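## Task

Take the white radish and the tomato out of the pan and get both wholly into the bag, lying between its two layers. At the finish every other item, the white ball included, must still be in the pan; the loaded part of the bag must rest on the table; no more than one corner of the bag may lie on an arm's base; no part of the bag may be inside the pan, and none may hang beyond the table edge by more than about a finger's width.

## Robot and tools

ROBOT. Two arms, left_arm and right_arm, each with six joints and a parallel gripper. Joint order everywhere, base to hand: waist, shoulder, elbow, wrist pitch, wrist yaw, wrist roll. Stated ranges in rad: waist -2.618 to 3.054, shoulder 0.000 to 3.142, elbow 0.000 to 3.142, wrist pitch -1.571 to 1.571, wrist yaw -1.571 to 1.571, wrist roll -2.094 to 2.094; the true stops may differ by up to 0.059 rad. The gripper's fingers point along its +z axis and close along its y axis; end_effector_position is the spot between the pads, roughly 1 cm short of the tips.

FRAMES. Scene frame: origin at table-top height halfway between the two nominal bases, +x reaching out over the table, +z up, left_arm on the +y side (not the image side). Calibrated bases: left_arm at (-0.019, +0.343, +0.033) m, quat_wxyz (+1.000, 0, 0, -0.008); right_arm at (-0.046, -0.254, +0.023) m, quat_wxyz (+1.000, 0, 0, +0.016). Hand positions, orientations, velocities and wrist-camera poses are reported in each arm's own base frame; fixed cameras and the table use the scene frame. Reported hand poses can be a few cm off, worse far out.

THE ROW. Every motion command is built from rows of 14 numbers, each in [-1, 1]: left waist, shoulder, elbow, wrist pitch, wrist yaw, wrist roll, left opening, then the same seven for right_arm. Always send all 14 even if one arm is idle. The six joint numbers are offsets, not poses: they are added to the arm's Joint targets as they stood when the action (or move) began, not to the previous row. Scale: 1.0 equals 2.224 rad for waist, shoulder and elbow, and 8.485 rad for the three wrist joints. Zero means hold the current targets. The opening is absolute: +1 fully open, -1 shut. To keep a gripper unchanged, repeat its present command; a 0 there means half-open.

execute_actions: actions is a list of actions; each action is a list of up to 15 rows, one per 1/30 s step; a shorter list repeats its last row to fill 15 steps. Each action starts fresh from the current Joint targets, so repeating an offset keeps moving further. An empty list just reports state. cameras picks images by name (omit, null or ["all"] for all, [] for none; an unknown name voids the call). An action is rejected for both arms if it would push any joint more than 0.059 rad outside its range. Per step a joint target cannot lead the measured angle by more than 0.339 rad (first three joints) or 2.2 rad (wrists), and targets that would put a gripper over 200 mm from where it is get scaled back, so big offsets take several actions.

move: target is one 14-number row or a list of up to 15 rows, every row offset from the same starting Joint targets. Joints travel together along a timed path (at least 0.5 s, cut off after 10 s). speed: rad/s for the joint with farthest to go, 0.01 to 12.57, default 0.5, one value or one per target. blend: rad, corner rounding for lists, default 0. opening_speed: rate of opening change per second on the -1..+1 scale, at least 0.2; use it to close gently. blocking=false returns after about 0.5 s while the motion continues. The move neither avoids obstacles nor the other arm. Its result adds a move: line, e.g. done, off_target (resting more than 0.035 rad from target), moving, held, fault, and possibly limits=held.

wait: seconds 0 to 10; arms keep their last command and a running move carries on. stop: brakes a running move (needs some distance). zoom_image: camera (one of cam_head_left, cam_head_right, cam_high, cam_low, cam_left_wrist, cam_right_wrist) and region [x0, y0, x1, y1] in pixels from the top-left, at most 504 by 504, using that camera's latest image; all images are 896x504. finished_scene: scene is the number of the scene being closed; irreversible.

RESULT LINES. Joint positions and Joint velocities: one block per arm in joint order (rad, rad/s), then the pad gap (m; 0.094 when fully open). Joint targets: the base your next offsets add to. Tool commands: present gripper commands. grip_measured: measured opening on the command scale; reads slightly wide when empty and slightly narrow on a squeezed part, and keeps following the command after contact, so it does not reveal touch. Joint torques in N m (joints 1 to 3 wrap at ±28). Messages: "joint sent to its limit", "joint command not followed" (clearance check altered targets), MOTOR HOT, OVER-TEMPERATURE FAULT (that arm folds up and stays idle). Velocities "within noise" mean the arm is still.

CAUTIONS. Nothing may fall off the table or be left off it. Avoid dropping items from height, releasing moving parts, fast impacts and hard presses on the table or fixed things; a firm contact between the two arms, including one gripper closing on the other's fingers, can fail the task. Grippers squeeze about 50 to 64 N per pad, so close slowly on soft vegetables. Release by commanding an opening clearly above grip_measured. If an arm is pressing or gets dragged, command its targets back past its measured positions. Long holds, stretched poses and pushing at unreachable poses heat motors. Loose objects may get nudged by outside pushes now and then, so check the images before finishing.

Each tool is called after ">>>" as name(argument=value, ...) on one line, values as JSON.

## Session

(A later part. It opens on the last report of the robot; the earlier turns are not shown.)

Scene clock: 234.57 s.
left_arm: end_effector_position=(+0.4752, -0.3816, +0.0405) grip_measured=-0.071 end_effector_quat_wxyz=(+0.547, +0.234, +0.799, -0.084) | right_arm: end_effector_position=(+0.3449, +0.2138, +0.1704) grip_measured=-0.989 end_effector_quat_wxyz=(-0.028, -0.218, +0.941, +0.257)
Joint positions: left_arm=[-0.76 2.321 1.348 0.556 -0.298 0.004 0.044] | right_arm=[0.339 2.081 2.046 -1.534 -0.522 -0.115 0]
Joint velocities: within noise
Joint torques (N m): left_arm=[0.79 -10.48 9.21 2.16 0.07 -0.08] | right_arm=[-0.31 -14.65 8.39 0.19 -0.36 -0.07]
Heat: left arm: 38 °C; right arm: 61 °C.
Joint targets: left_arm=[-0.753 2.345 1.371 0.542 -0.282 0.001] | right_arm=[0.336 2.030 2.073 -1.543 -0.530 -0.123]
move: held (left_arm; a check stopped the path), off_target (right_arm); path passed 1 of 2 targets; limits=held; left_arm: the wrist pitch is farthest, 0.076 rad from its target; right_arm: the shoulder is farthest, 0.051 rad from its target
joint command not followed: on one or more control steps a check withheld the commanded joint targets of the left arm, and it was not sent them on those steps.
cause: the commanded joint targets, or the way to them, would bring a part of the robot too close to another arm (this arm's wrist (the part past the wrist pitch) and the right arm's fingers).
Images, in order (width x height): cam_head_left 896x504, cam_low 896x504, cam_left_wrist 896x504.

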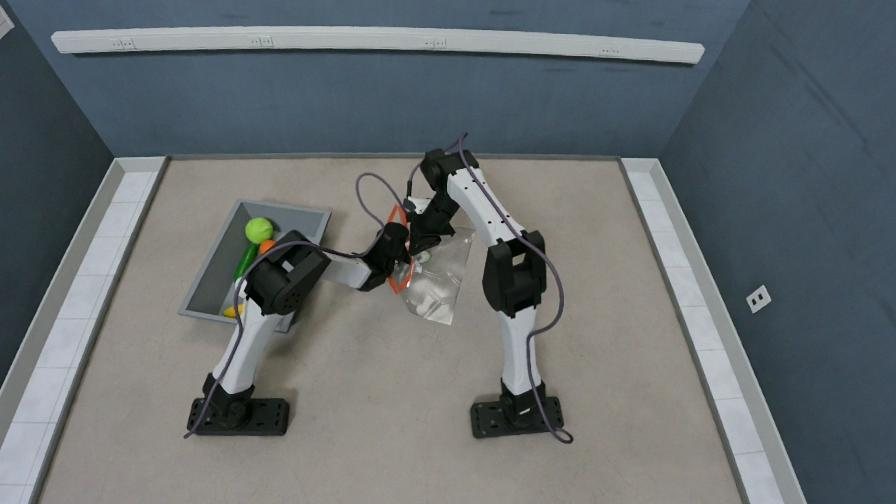

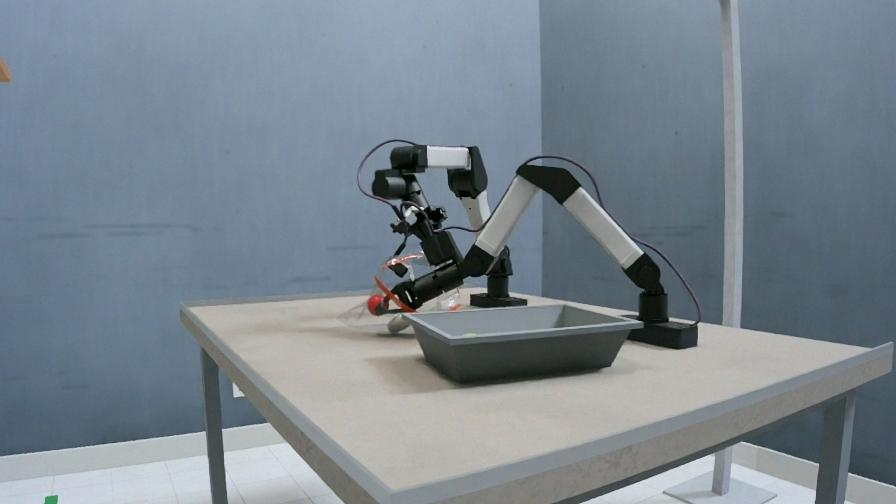

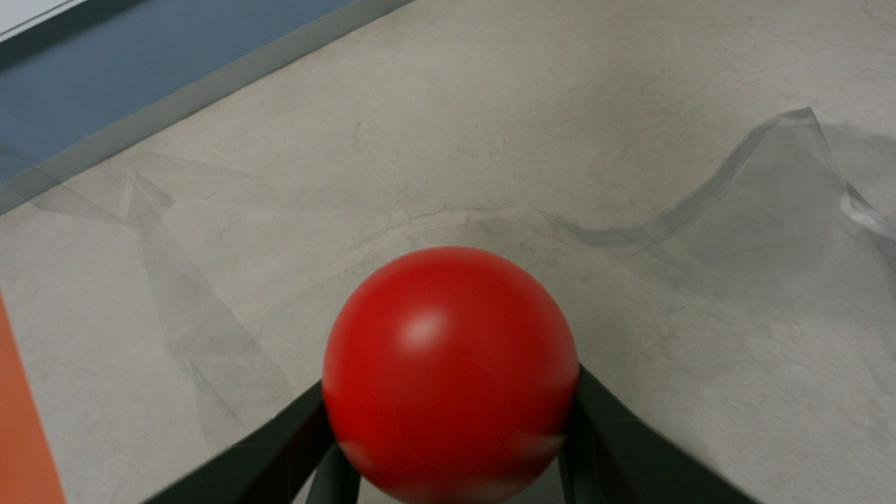

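>>> move(target=[0,0.0135,-0.0027,-0.001,0,0,-0.12,0,0,0,0,0,0,-1], speed=0.1, cameras=["cam_head_left","cam_left_wrist","cam_low"])

>>> zoom_image(camera="cam_low", region=[330, 220, 530, 350])

Scene clock: 235.53 s.
left_arm: end_effector_position=(+0.4736, -0.3802, +0.0268) grip_measured=-0.071 end_effector_quat_wxyz=(+0.538, +0.238, +0.805, -0.079) | right_arm: end_effector_position=(+0.3448, +0.2138, +0.1704) grip_measured=-0.989 end_effector_quat_wxyz=(-0.028, -0.218, +0.941, +0.257)
Joint positions: left_arm=[-0.76 2.343 1.348 0.553 -0.297 0.004 0.044] | right_arm=[0.339 2.081 2.046 -1.534 -0.522 -0.115 0]
Joint velocities: within noise
Joint torques (N m): left_arm=[0.8 -9.98 8.5 2.1 0.07 -0.09] | right_arm=[-0.29 -14.65 8.4 0.19 -0.36 -0.07]
Heat: left arm: 38 °C; right arm: 61 °C.
Joint targets: left_arm=[-0.753 2.375 1.365 0.534 -0.282 0.001] | right_arm=[0.336 2.030 2.073 -1.543 -0.530 -0.123]
move: off_target (right_arm); right_arm: the shoulder is farthest, 0.051 rad from its target
Images, in order (width x height): cam_head_left 896x504, cam_low 896x504, cam_left_wrist 896x504.

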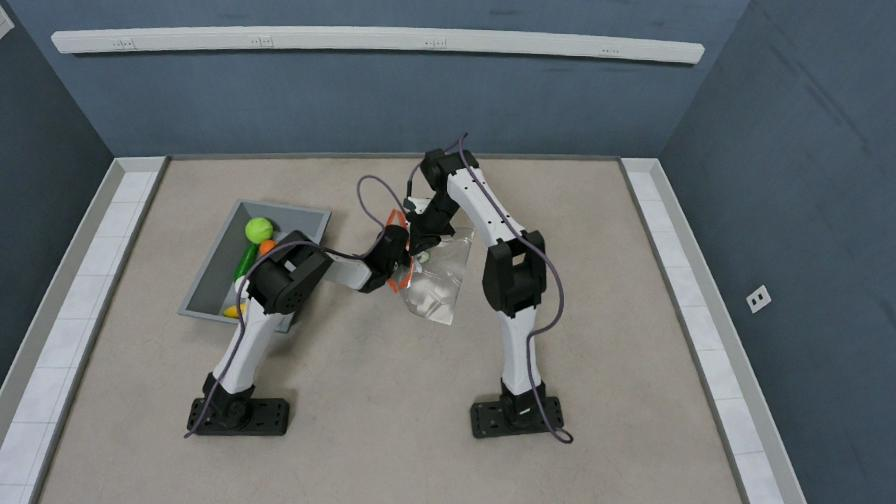

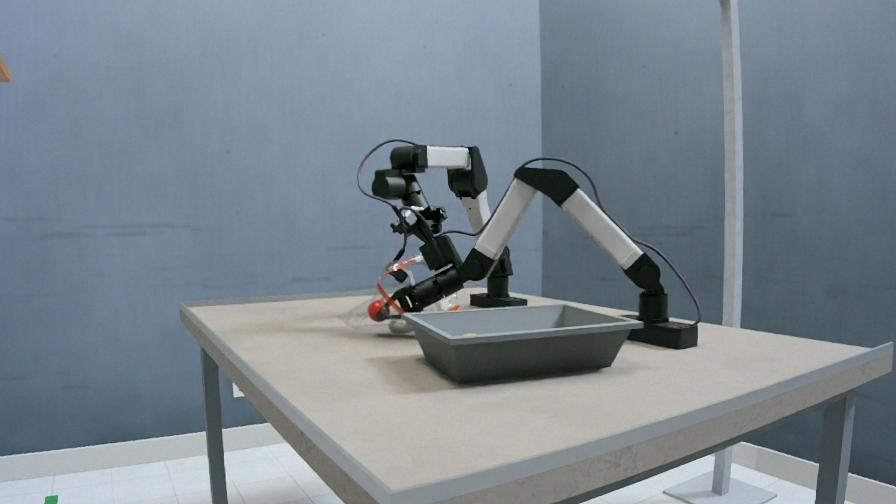

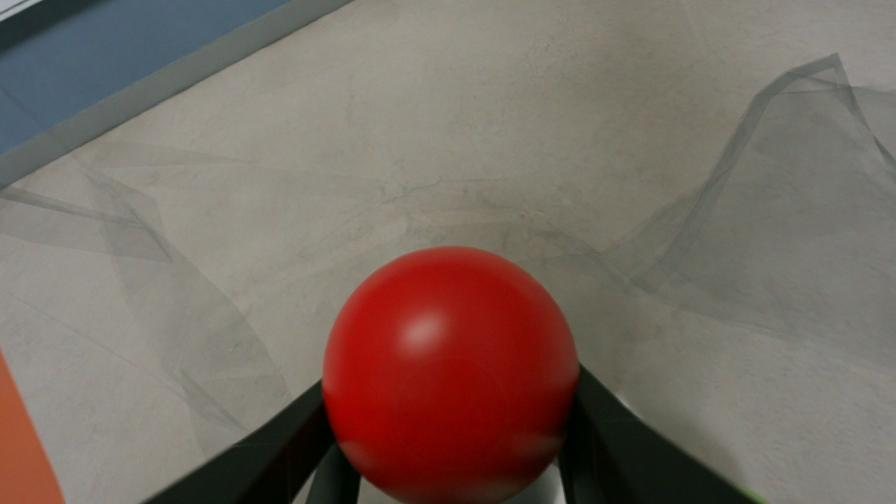

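Scaled by 2.520 from the camera's 896x504 image, which has a finer 1280x720 frame.

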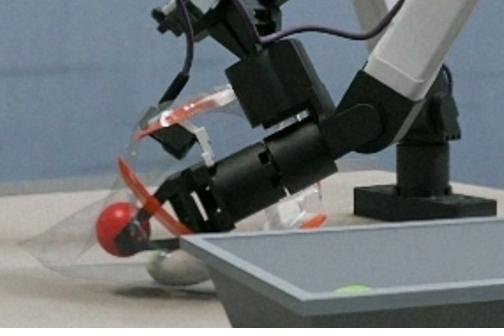

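>>> move(target=[0,0.009,0,-0.003,0,0,-0.12,0,0,0,0,0,0,-1], speed=0.1, cameras=["cam_low"])

>>> zoom_image(camera="cam_low", region=[330, 220, 530, 350])

Scene clock: 236.60 s.
left_arm: end_effector_position=(+0.4748, -0.3801, +0.0244) grip_measured=-0.071 end_effector_quat_wxyz=(+0.537, +0.238, +0.806, -0.078) | right_arm: end_effector_position=(+0.3448, +0.2138, +0.1704) grip_measured=-0.989 end_effector_quat_wxyz=(-0.028, -0.218, +0.941, +0.257)
Joint positions: left_arm=[-0.759 2.351 1.354 0.553 -0.297 0.004 0.044] | right_arm=[0.339 2.081 2.046 -1.534 -0.522 -0.115 0]
Joint velocities: within noise
Joint torques (N m): left_arm=[0.68 -9.02 7.92 1.81 0.08 -0.08] | right_arm=[-0.31 -14.64 8.42 0.2 -0.36 -0.07]
Heat: left arm: 38 °C; right arm: 61 °C.
Joint targets: left_arm=[-0.753 2.395 1.365 0.508 -0.282 0.001] | right_arm=[0.336 2.030 2.073 -1.543 -0.530 -0.123]
move: off_target (left_arm, right_arm); left_arm: the wrist pitch is farthest, 0.045 rad from its target; right_arm: the shoulder is farthest, 0.051 rad from its target
Images, in order (width x height): cam_low 896x504.

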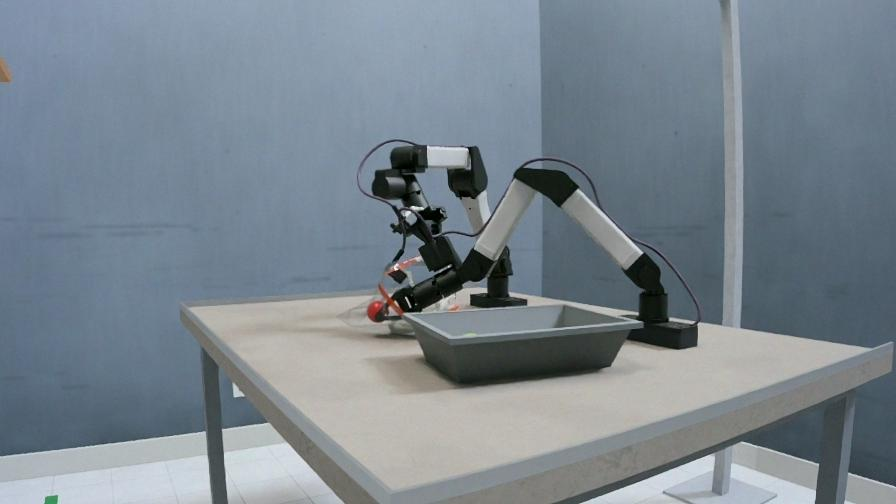

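Scaled by 2.520 from the camera's 896x504 image, which has a finer 1280x720 frame.

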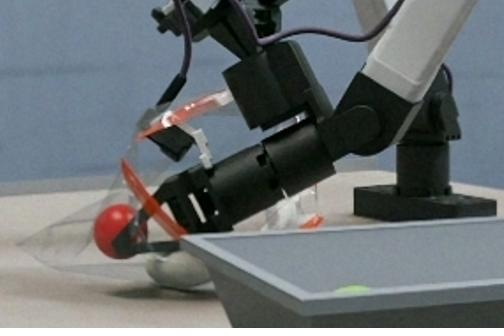

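>>> move(target=[0,-0.005,0,0.003,0,0,0.08,0,0,0,0,0,0,-1], opening_speed=0.2, speed=0.1, cameras=["cam_low","cam_left_wrist","cam_head_left"])

>>> zoom_image(camera="cam_low", region=[330, 220, 530, 350])

Scene clock: 238.03 s.
left_arm: end_effector_position=(+0.4755, -0.3807, +0.0263) grip_measured=+0.078 end_effector_quat_wxyz=(+0.540, +0.236, +0.804, -0.080) | right_arm: end_effector_position=(+0.3448, +0.2138, +0.1704) grip_measured=-0.989 end_effector_quat_wxyz=(-0.028, -0.218, +0.941, +0.257)
Joint positions: left_arm=[-0.759 2.351 1.354 0.562 -0.297 0.004 0.051] | right_arm=[0.339 2.081 2.046 -1.534 -0.522 -0.115 0]
Joint velocities: within noise
Joint torques (N m): left_arm=[0.66 -9.94 7.92 2.01 0.08 -0.09] | right_arm=[-0.29 -14.63 8.42 0.2 -0.35 -0.06]
Heat: left arm: 38 °C; right arm: 61 °C.
Joint targets: left_arm=[-0.753 2.384 1.365 0.534 -0.282 0.001] | right_arm=[0.336 2.030 2.073 -1.543 -0.530 -0.123]
move: off_target (right_arm); right_arm: the shoulder is farthest, 0.051 rad from its target
Images, in order (width x height): cam_head_left 896x504, cam_low 896x504, cam_left_wrist 896x504.

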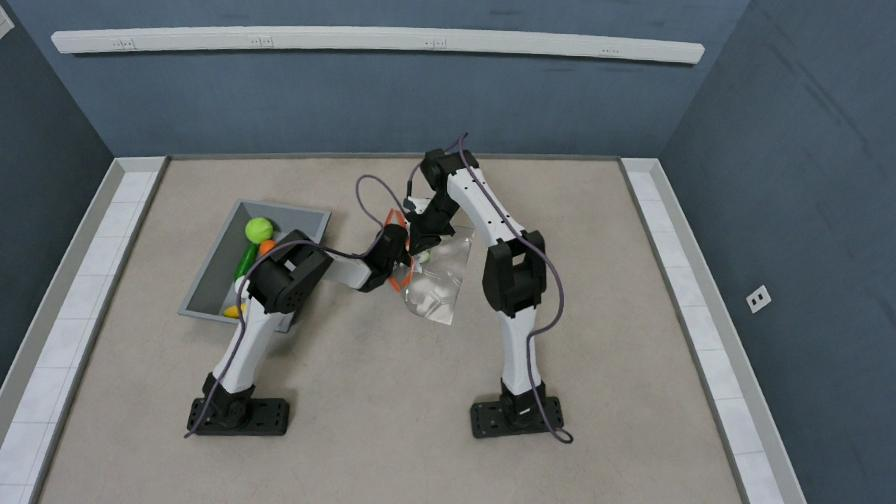

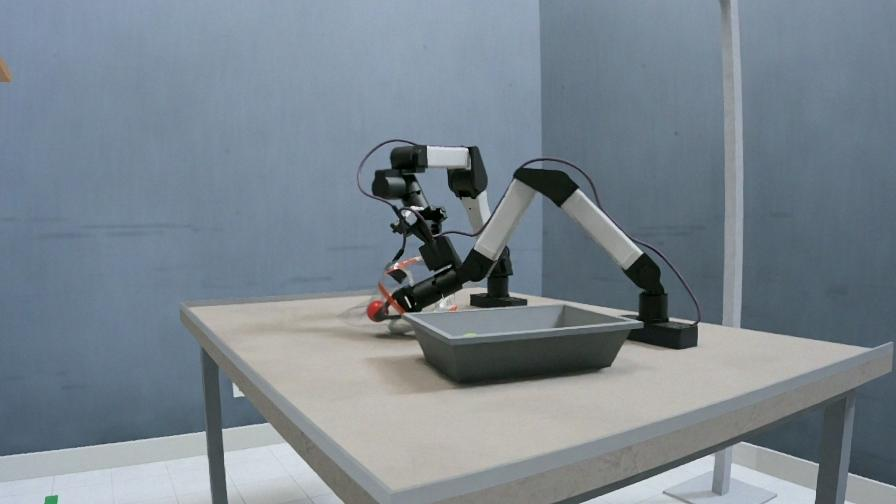

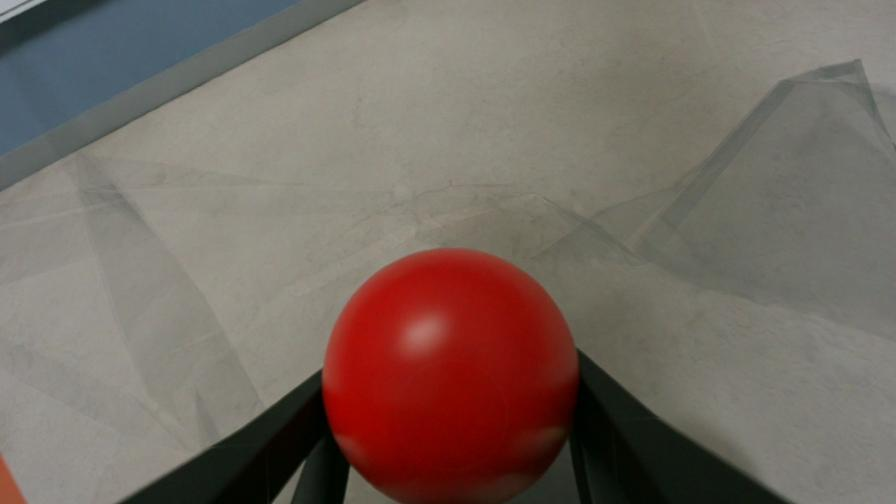

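Scaled by 2.520 from the camera's 896x504 image, which has a finer 1280x720 frame.

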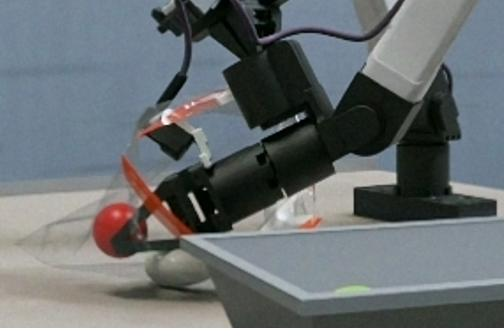

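>>> move(target=[0,0,0,0,0,0,0.2,0,0,0,0,0,0,-1], opening_speed=0.2, speed=0.1, cameras=["cam_low","cam_left_wrist","cam_head_left"])

>>> zoom_image(camera="cam_low", region=[330, 220, 530, 350])

Scene clock: 239.07 s.
left_arm: end_effector_position=(+0.4757, -0.3810, +0.0270) grip_measured=+0.198 end_effector_quat_wxyz=(+0.541, +0.236, +0.803, -0.081) | right_arm: end_effector_position=(+0.3448, +0.2138, +0.1704) grip_measured=-0.989 end_effector_quat_wxyz=(-0.028, -0.218, +0.941, +0.257)
Joint positions: left_arm=[-0.759 2.351 1.354 0.565 -0.297 0.004 0.056] | right_arm=[0.339 2.081 2.046 -1.534 -0.522 -0.115 0]
Joint velocities: left_arm=[0.007 -0.002 -0.002 -0.007 0.168 -0.007 0] | right_arm=[within noise]
Joint torques (N m): left_arm=[0.66 -9.92 7.83 2 0.07 -0.08] | right_arm=[-0.31 -14.64 8.39 0.2 -0.36 -0.07]
Heat: left arm: 38 °C; right arm: 61 °C.
Joint targets: left_arm=[-0.753 2.384 1.365 0.534 -0.282 0.001] | right_arm=[0.336 2.030 2.073 -1.543 -0.530 -0.123]
move: off_target (right_arm); right_arm: the shoulder is farthest, 0.051 rad from its target
Images, in order (width x height): cam_head_left 896x504, cam_low 896x504, cam_left_wrist 896x504.

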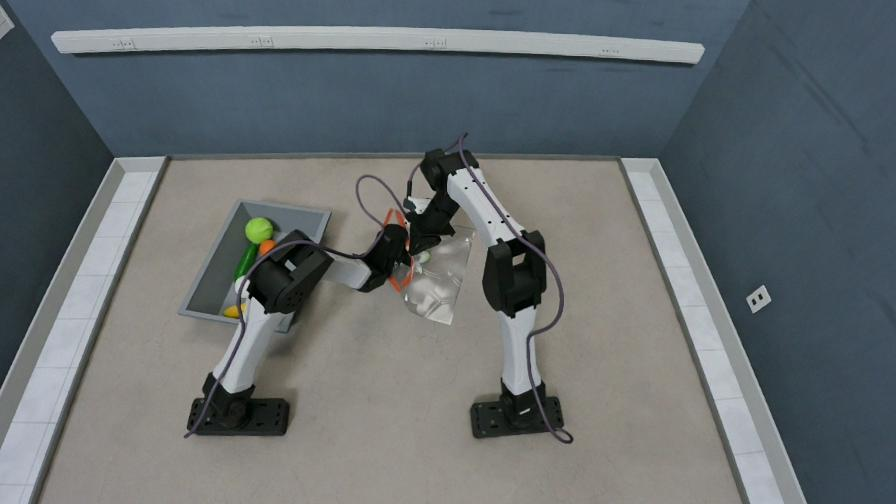

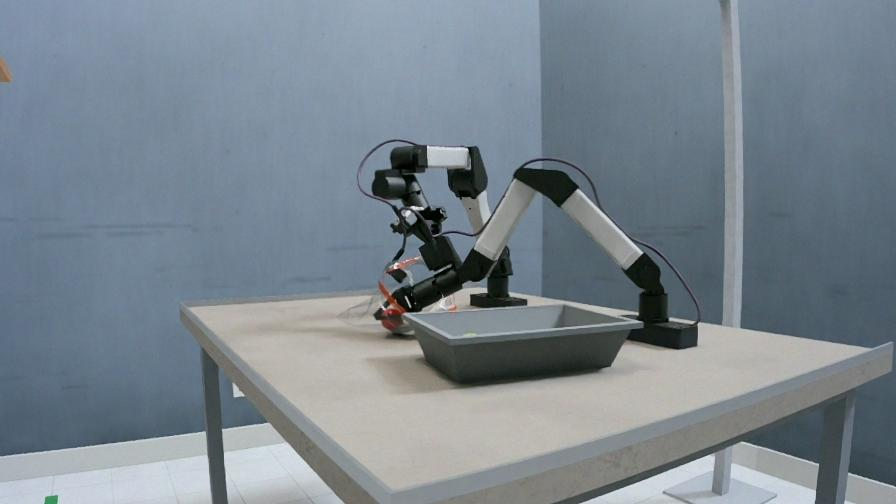

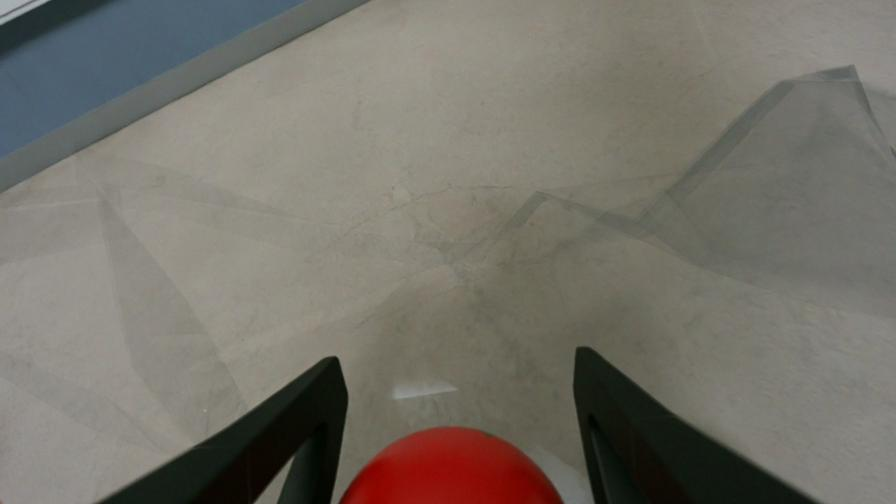

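Scaled by 2.520 from the camera's 896x504 image, which has a finer 1280x720 frame.

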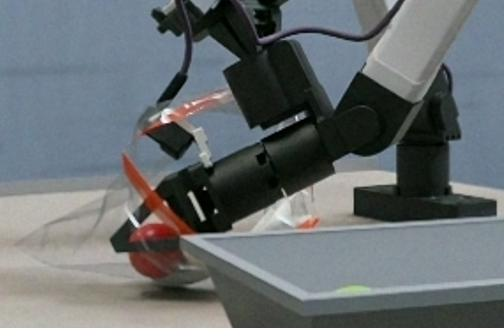

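>>> move(target=[-0.0202,-0.1232,-0.1335,0.0113,-0.0074,0,0.2,0,0,0,0,0,0,-1], speed=0.2, cameras=["cam_low","cam_left_wrist","cam_head_left"])

>>> zoom_image(camera="cam_low", region=[330, 220, 530, 350])

>>> zoom_image(camera="cam_head_left", region=[320, 200, 540, 340])

Scene clock: 241.97 s.
left_arm: end_effector_position=(+0.4268, -0.3523, +0.0491) grip_measured=+0.198 end_effector_quat_wxyz=(+0.541, +0.242, +0.802, -0.076) | right_arm: end_effector_position=(+0.3444, +0.2136, +0.1704) grip_measured=-0.989 end_effector_quat_wxyz=(-0.029, -0.218, +0.941, +0.257)
Joint positions: left_arm=[-0.792 2.143 1.08 0.624 -0.329 0.004 0.056] | right_arm=[0.339 2.081 2.046 -1.536 -0.522 -0.115 0]
Joint velocities: within noise
Joint torques (N m): left_arm=[-0.27 -13.22 5.38 2.35 -0.26 -0.08] | right_arm=[-0.31 -14.64 8.39 0.22 -0.36 -0.07]
Heat: left arm: 38 °C; right arm: 62 °C.
Joint targets: left_arm=[-0.798 2.110 1.068 0.630 -0.345 0.001] | right_arm=[0.336 2.030 2.073 -1.543 -0.530 -0.123]
move: off_target (right_arm); right_arm: the shoulder is farthest, 0.051 rad from its target
Images, in order (width x height): cam_head_left 896x504, cam_low 896x504, cam_left_wrist 896x504.

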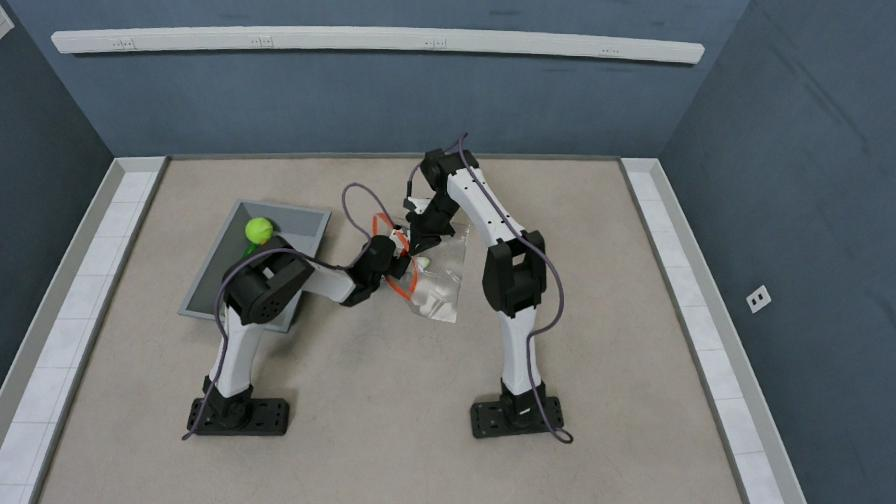

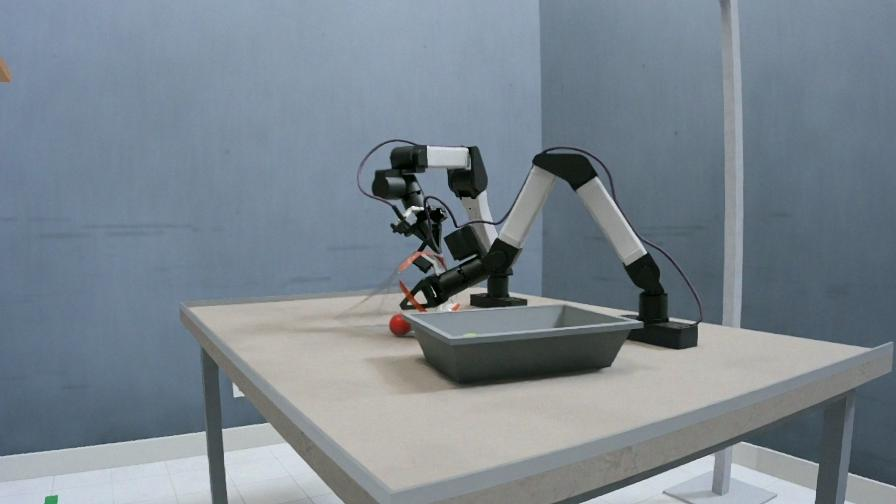

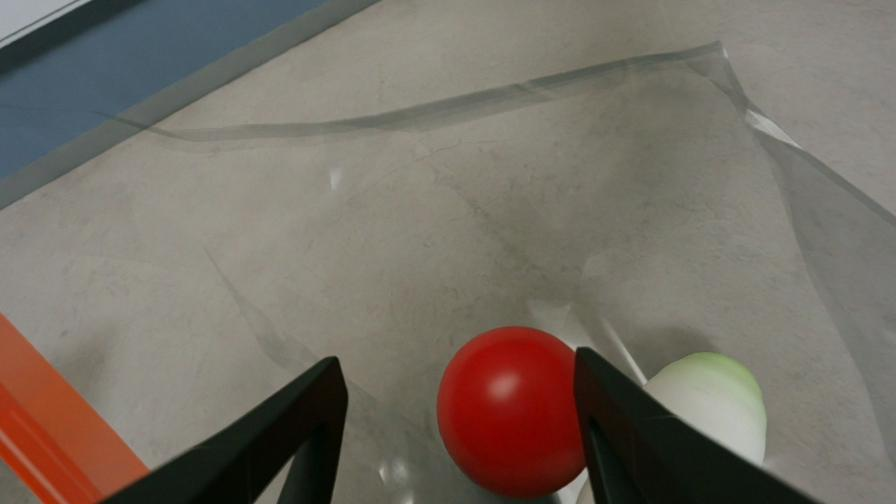

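Scaled by 2.520 from the camera's 896x504 image, which has a finer 1280x720 frame.

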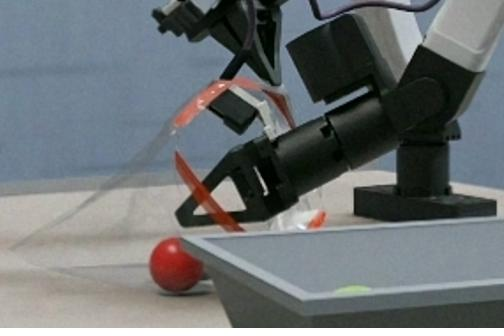

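Scaled by 2.291 from the camera's 896x504 image, which has a finer 1280x720 frame.

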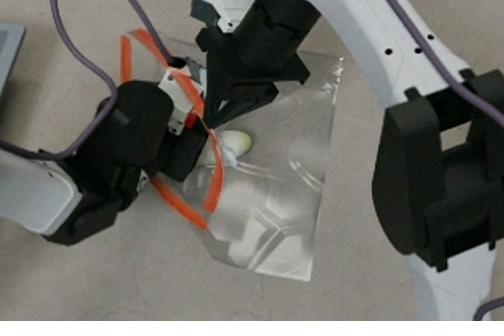

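>>> move(target=[[-0.0257,-0.1039,-0.1071,0.0008,-0.0065,0,0.2,0,0,0,0,0,0,-1],[-0.0765,-0.2783,-0.2064,-0.0188,-0.0197,0,0.2,0,0,0,0,0,0,-1]], speed=0.35, blend=0.05, cameras=["cam_low","cam_left_wrist","cam_head_left"])

>>> zoom_image(camera="cam_low", region=[330, 220, 530, 350])

>>> zoom_image(camera="cam_head_left", region=[320, 200, 540, 340])

Scene clock: 244.70 s.
left_arm: end_effector_position=(+0.3047, -0.2924, +0.1367) grip_measured=+0.198 end_effector_quat_wxyz=(+0.570, +0.255, +0.778, -0.065) | right_arm: end_effector_position=(+0.3417, +0.2133, +0.1725) grip_measured=-0.989 end_effector_quat_wxyz=(-0.032, -0.217, +0.941, +0.258)
Joint positions: left_arm=[-0.962 1.509 0.622 0.488 -0.496 0.004 0.056] | right_arm=[0.339 2.077 2.046 -1.547 -0.527 -0.116 0]
Joint velocities: within noise
Joint torques (N m): left_arm=[-0.23 -7.24 6.05 2.12 -0.26 -0.09] | right_arm=[-0.31 -14.17 8.39 0.32 -0.32 -0.06]
Heat: left arm: 38 °C; right arm: 61 °C.
Joint targets: left_arm=[-0.968 1.491 0.609 0.470 -0.512 0.001] | right_arm=[0.336 2.030 2.073 -1.543 -0.530 -0.123]
move: off_target (right_arm); right_arm: the shoulder is farthest, 0.047 rad from its target
Images, in order (width x height): cam_head_left 896x504, cam_low 896x504, cam_left_wrist 896x504.

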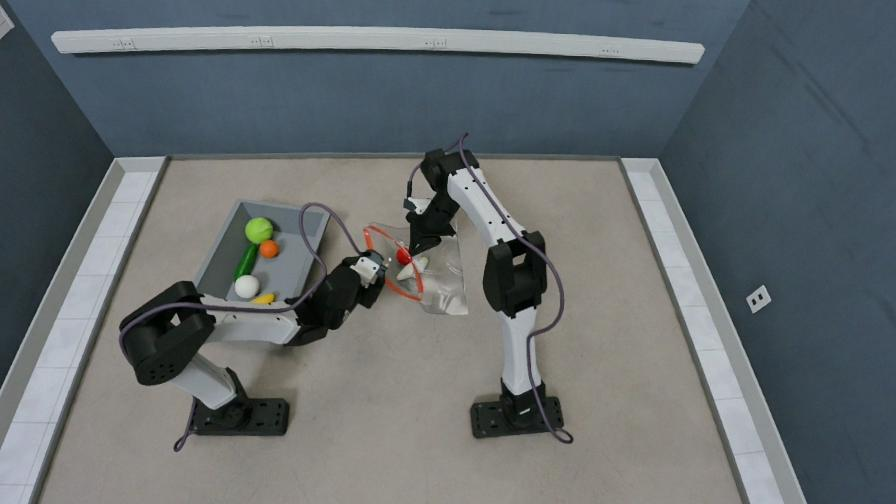

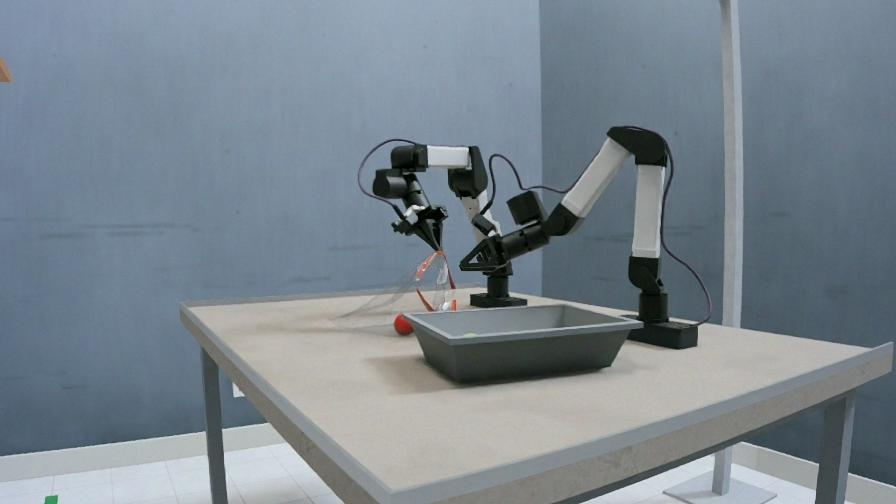

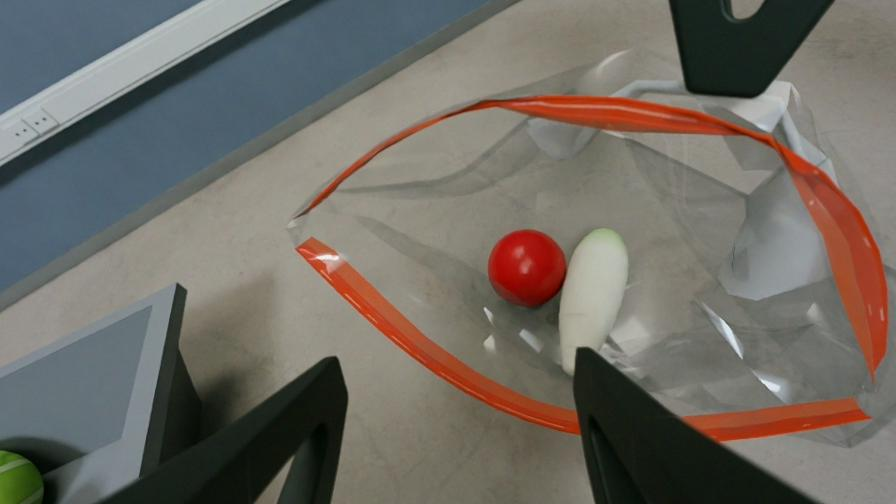

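Scaled by 2.520 from the camera's 896x504 image, which has a finer 1280x720 frame.

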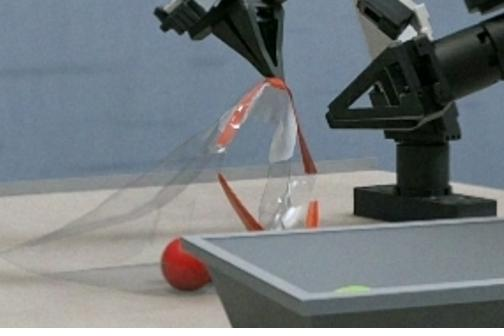

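Scaled by 2.291 from the camera's 896x504 image, which has a finer 1280x720 frame.

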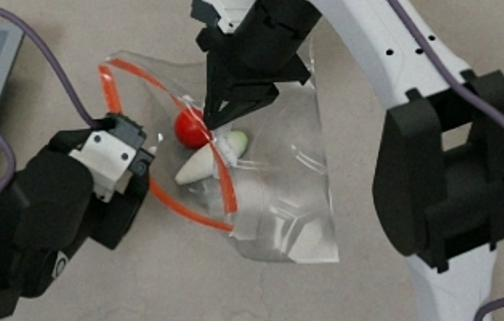

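>>> move(target=[0.255,-0.025,0,-0.008,0.09,0,0.2,0,0,0,0,0,0,-1], speed=0.4, cameras=["cam_low","cam_left_wrist","cam_head_left"])

>>> zoom_image(camera="cam_low", region=[330, 220, 530, 350])

>>> zoom_image(camera="cam_head_left", region=[320, 200, 540, 340])

Scene clock: 249.43 s.
left_arm: end_effector_position=(+0.3713, -0.2033, +0.1365) grip_measured=+0.198 end_effector_quat_wxyz=(+0.512, +0.232, +0.802, -0.204) | right_arm: end_effector_position=(+0.3417, +0.2133, +0.1725) grip_measured=-0.989 end_effector_quat_wxyz=(-0.032, -0.217, +0.941, +0.258)
Joint positions: left_arm=[-0.405 1.456 0.622 0.419 0.235 0.004 0.056] | right_arm=[0.339 2.077 2.046 -1.547 -0.527 -0.116 0]
Joint velocities: within noise
Joint torques (N m): left_arm=[0.47 -7.2 6.28 2.17 0.19 -0.07] | right_arm=[-0.29 -14.17 8.39 0.32 -0.32 -0.06]
Heat: left arm: 38 °C; right arm: 61 °C.
Joint targets: left_arm=[-0.401 1.435 0.609 0.402 0.251 0.001] | right_arm=[0.336 2.030 2.073 -1.543 -0.530 -0.123]
move: off_target (right_arm); right_arm: the shoulder is farthest, 0.047 rad from its target
Images, in order (width x height): cam_head_left 896x504, cam_low 896x504, cam_left_wrist 896x504.

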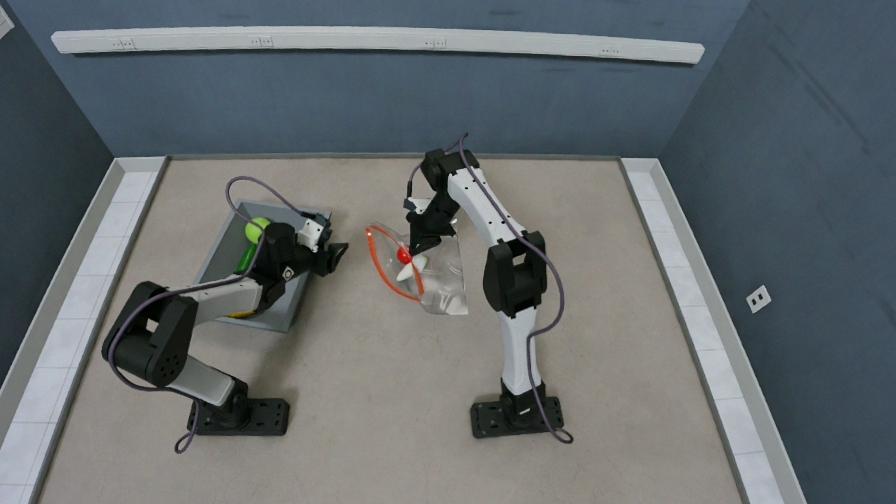

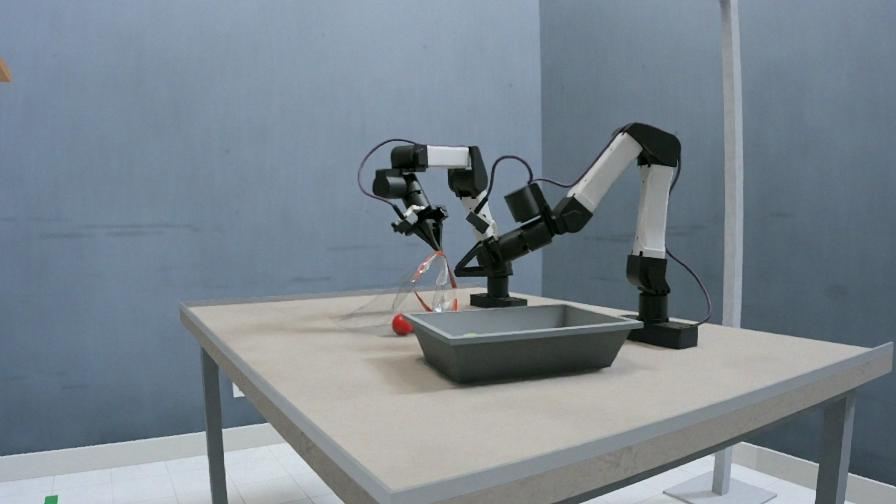

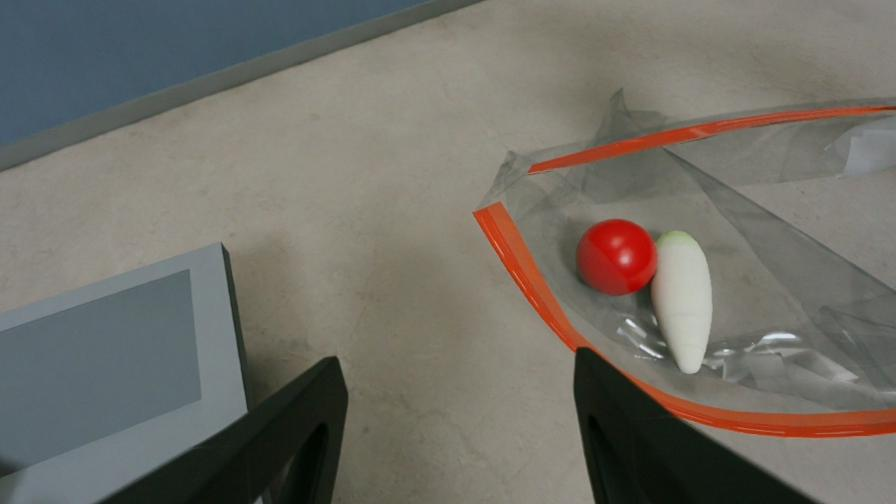

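Scaled by 2.520 from the camera's 896x504 image, which has a finer 1280x720 frame.

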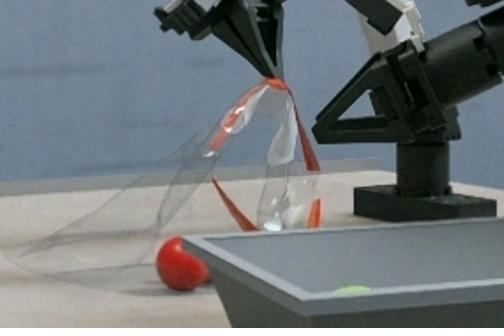

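Scaled by 2.291 from the camera's 896x504 image, which has a finer 1280x720 frame.

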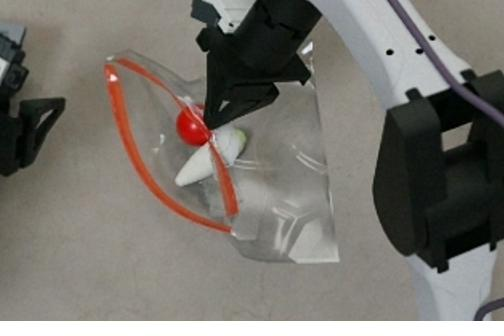

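>>> move(target=[0,0,0,0,0,0,0.2,0.0414,0.0719,-0.0319,0.0133,0,0,-1], speed=0.12, cameras=["cam_low","cam_left_wrist","cam_head_left"])

>>> zoom_image(camera="cam_low", region=[330, 220, 530, 350])

>>> zoom_image(camera="cam_head_left", region=[320, 200, 540, 340])

Scene clock: 252.63 s.
left_arm: end_effector_position=(+0.3712, -0.2034, +0.1364) grip_measured=+0.198 end_effector_quat_wxyz=(+0.512, +0.232, +0.801, -0.205) | right_arm: end_effector_position=(+0.3401, +0.2493, +0.1231) grip_measured=-0.989 end_effector_quat_wxyz=(-0.060, -0.252, +0.932, +0.254)
Joint positions: left_arm=[-0.405 1.456 0.622 0.419 0.236 0.004 0.056] | right_arm=[0.424 2.177 2.004 -1.441 -0.527 -0.116 0]
Joint velocities: within noise
Joint torques (N m): left_arm=[0.53 -7.23 6.32 2.17 0.22 -0.07] | right_arm=[0.57 -9.83 5.74 0.32 -0.32 -0.06]
Heat: left arm: 38 °C; right arm: 60 °C.
Joint targets: left_arm=[-0.401 1.435 0.609 0.403 0.251 0.001] | right_arm=[0.428 2.190 2.002 -1.430 -0.530 -0.123]
move: done
Images, in order (width x height): cam_head_left 896x504, cam_low 896x504, cam_left_wrist 896x504.

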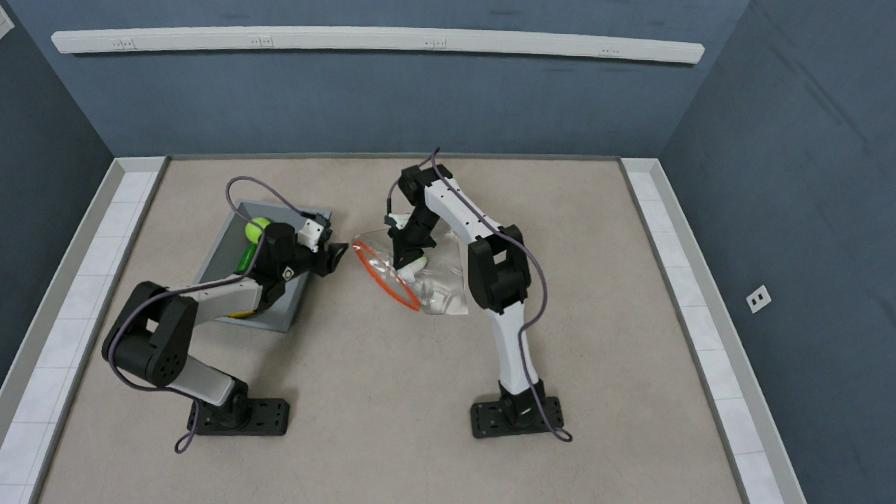

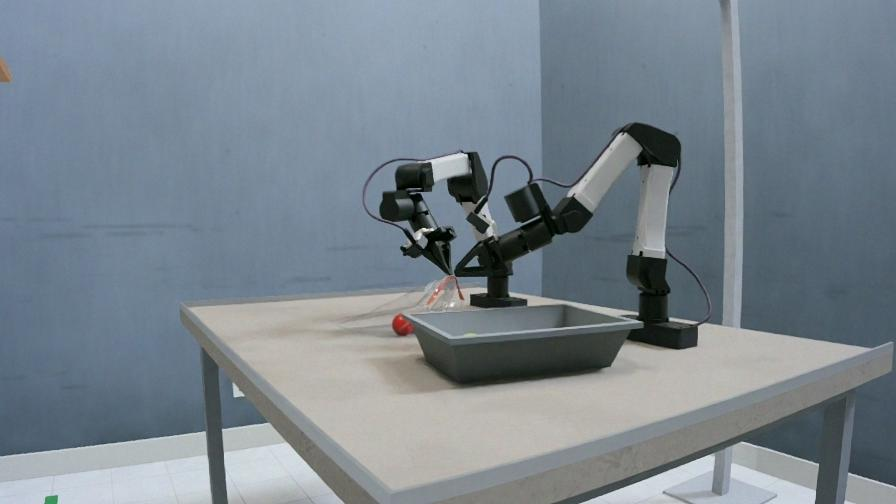

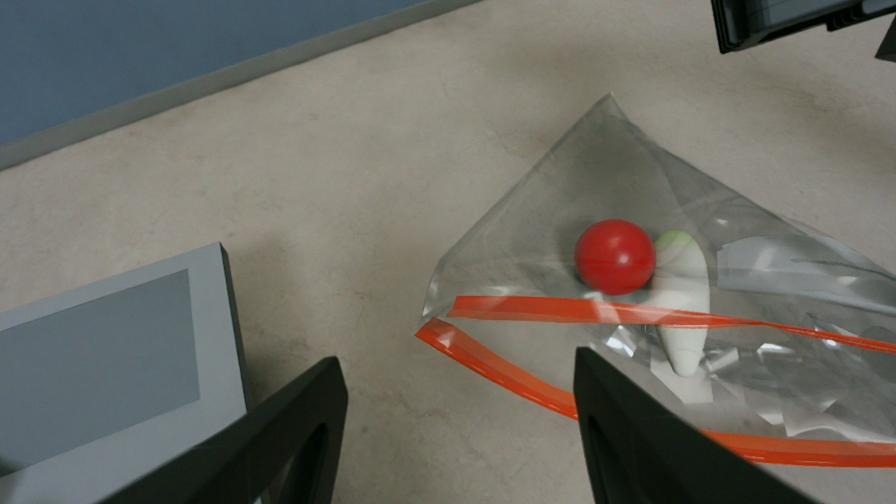

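Scaled by 2.520 from the camera's 896x504 image, which has a finer 1280x720 frame.

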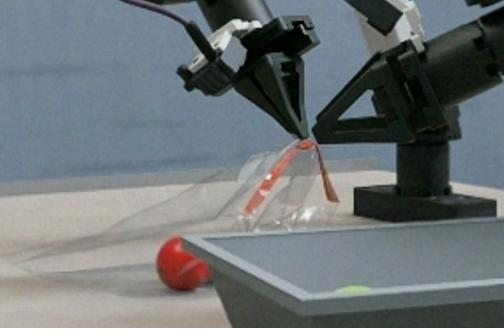

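Scaled by 2.291 from the camera's 896x504 image, which has a finer 1280x720 frame.

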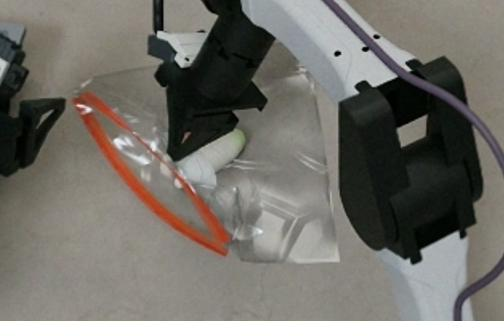

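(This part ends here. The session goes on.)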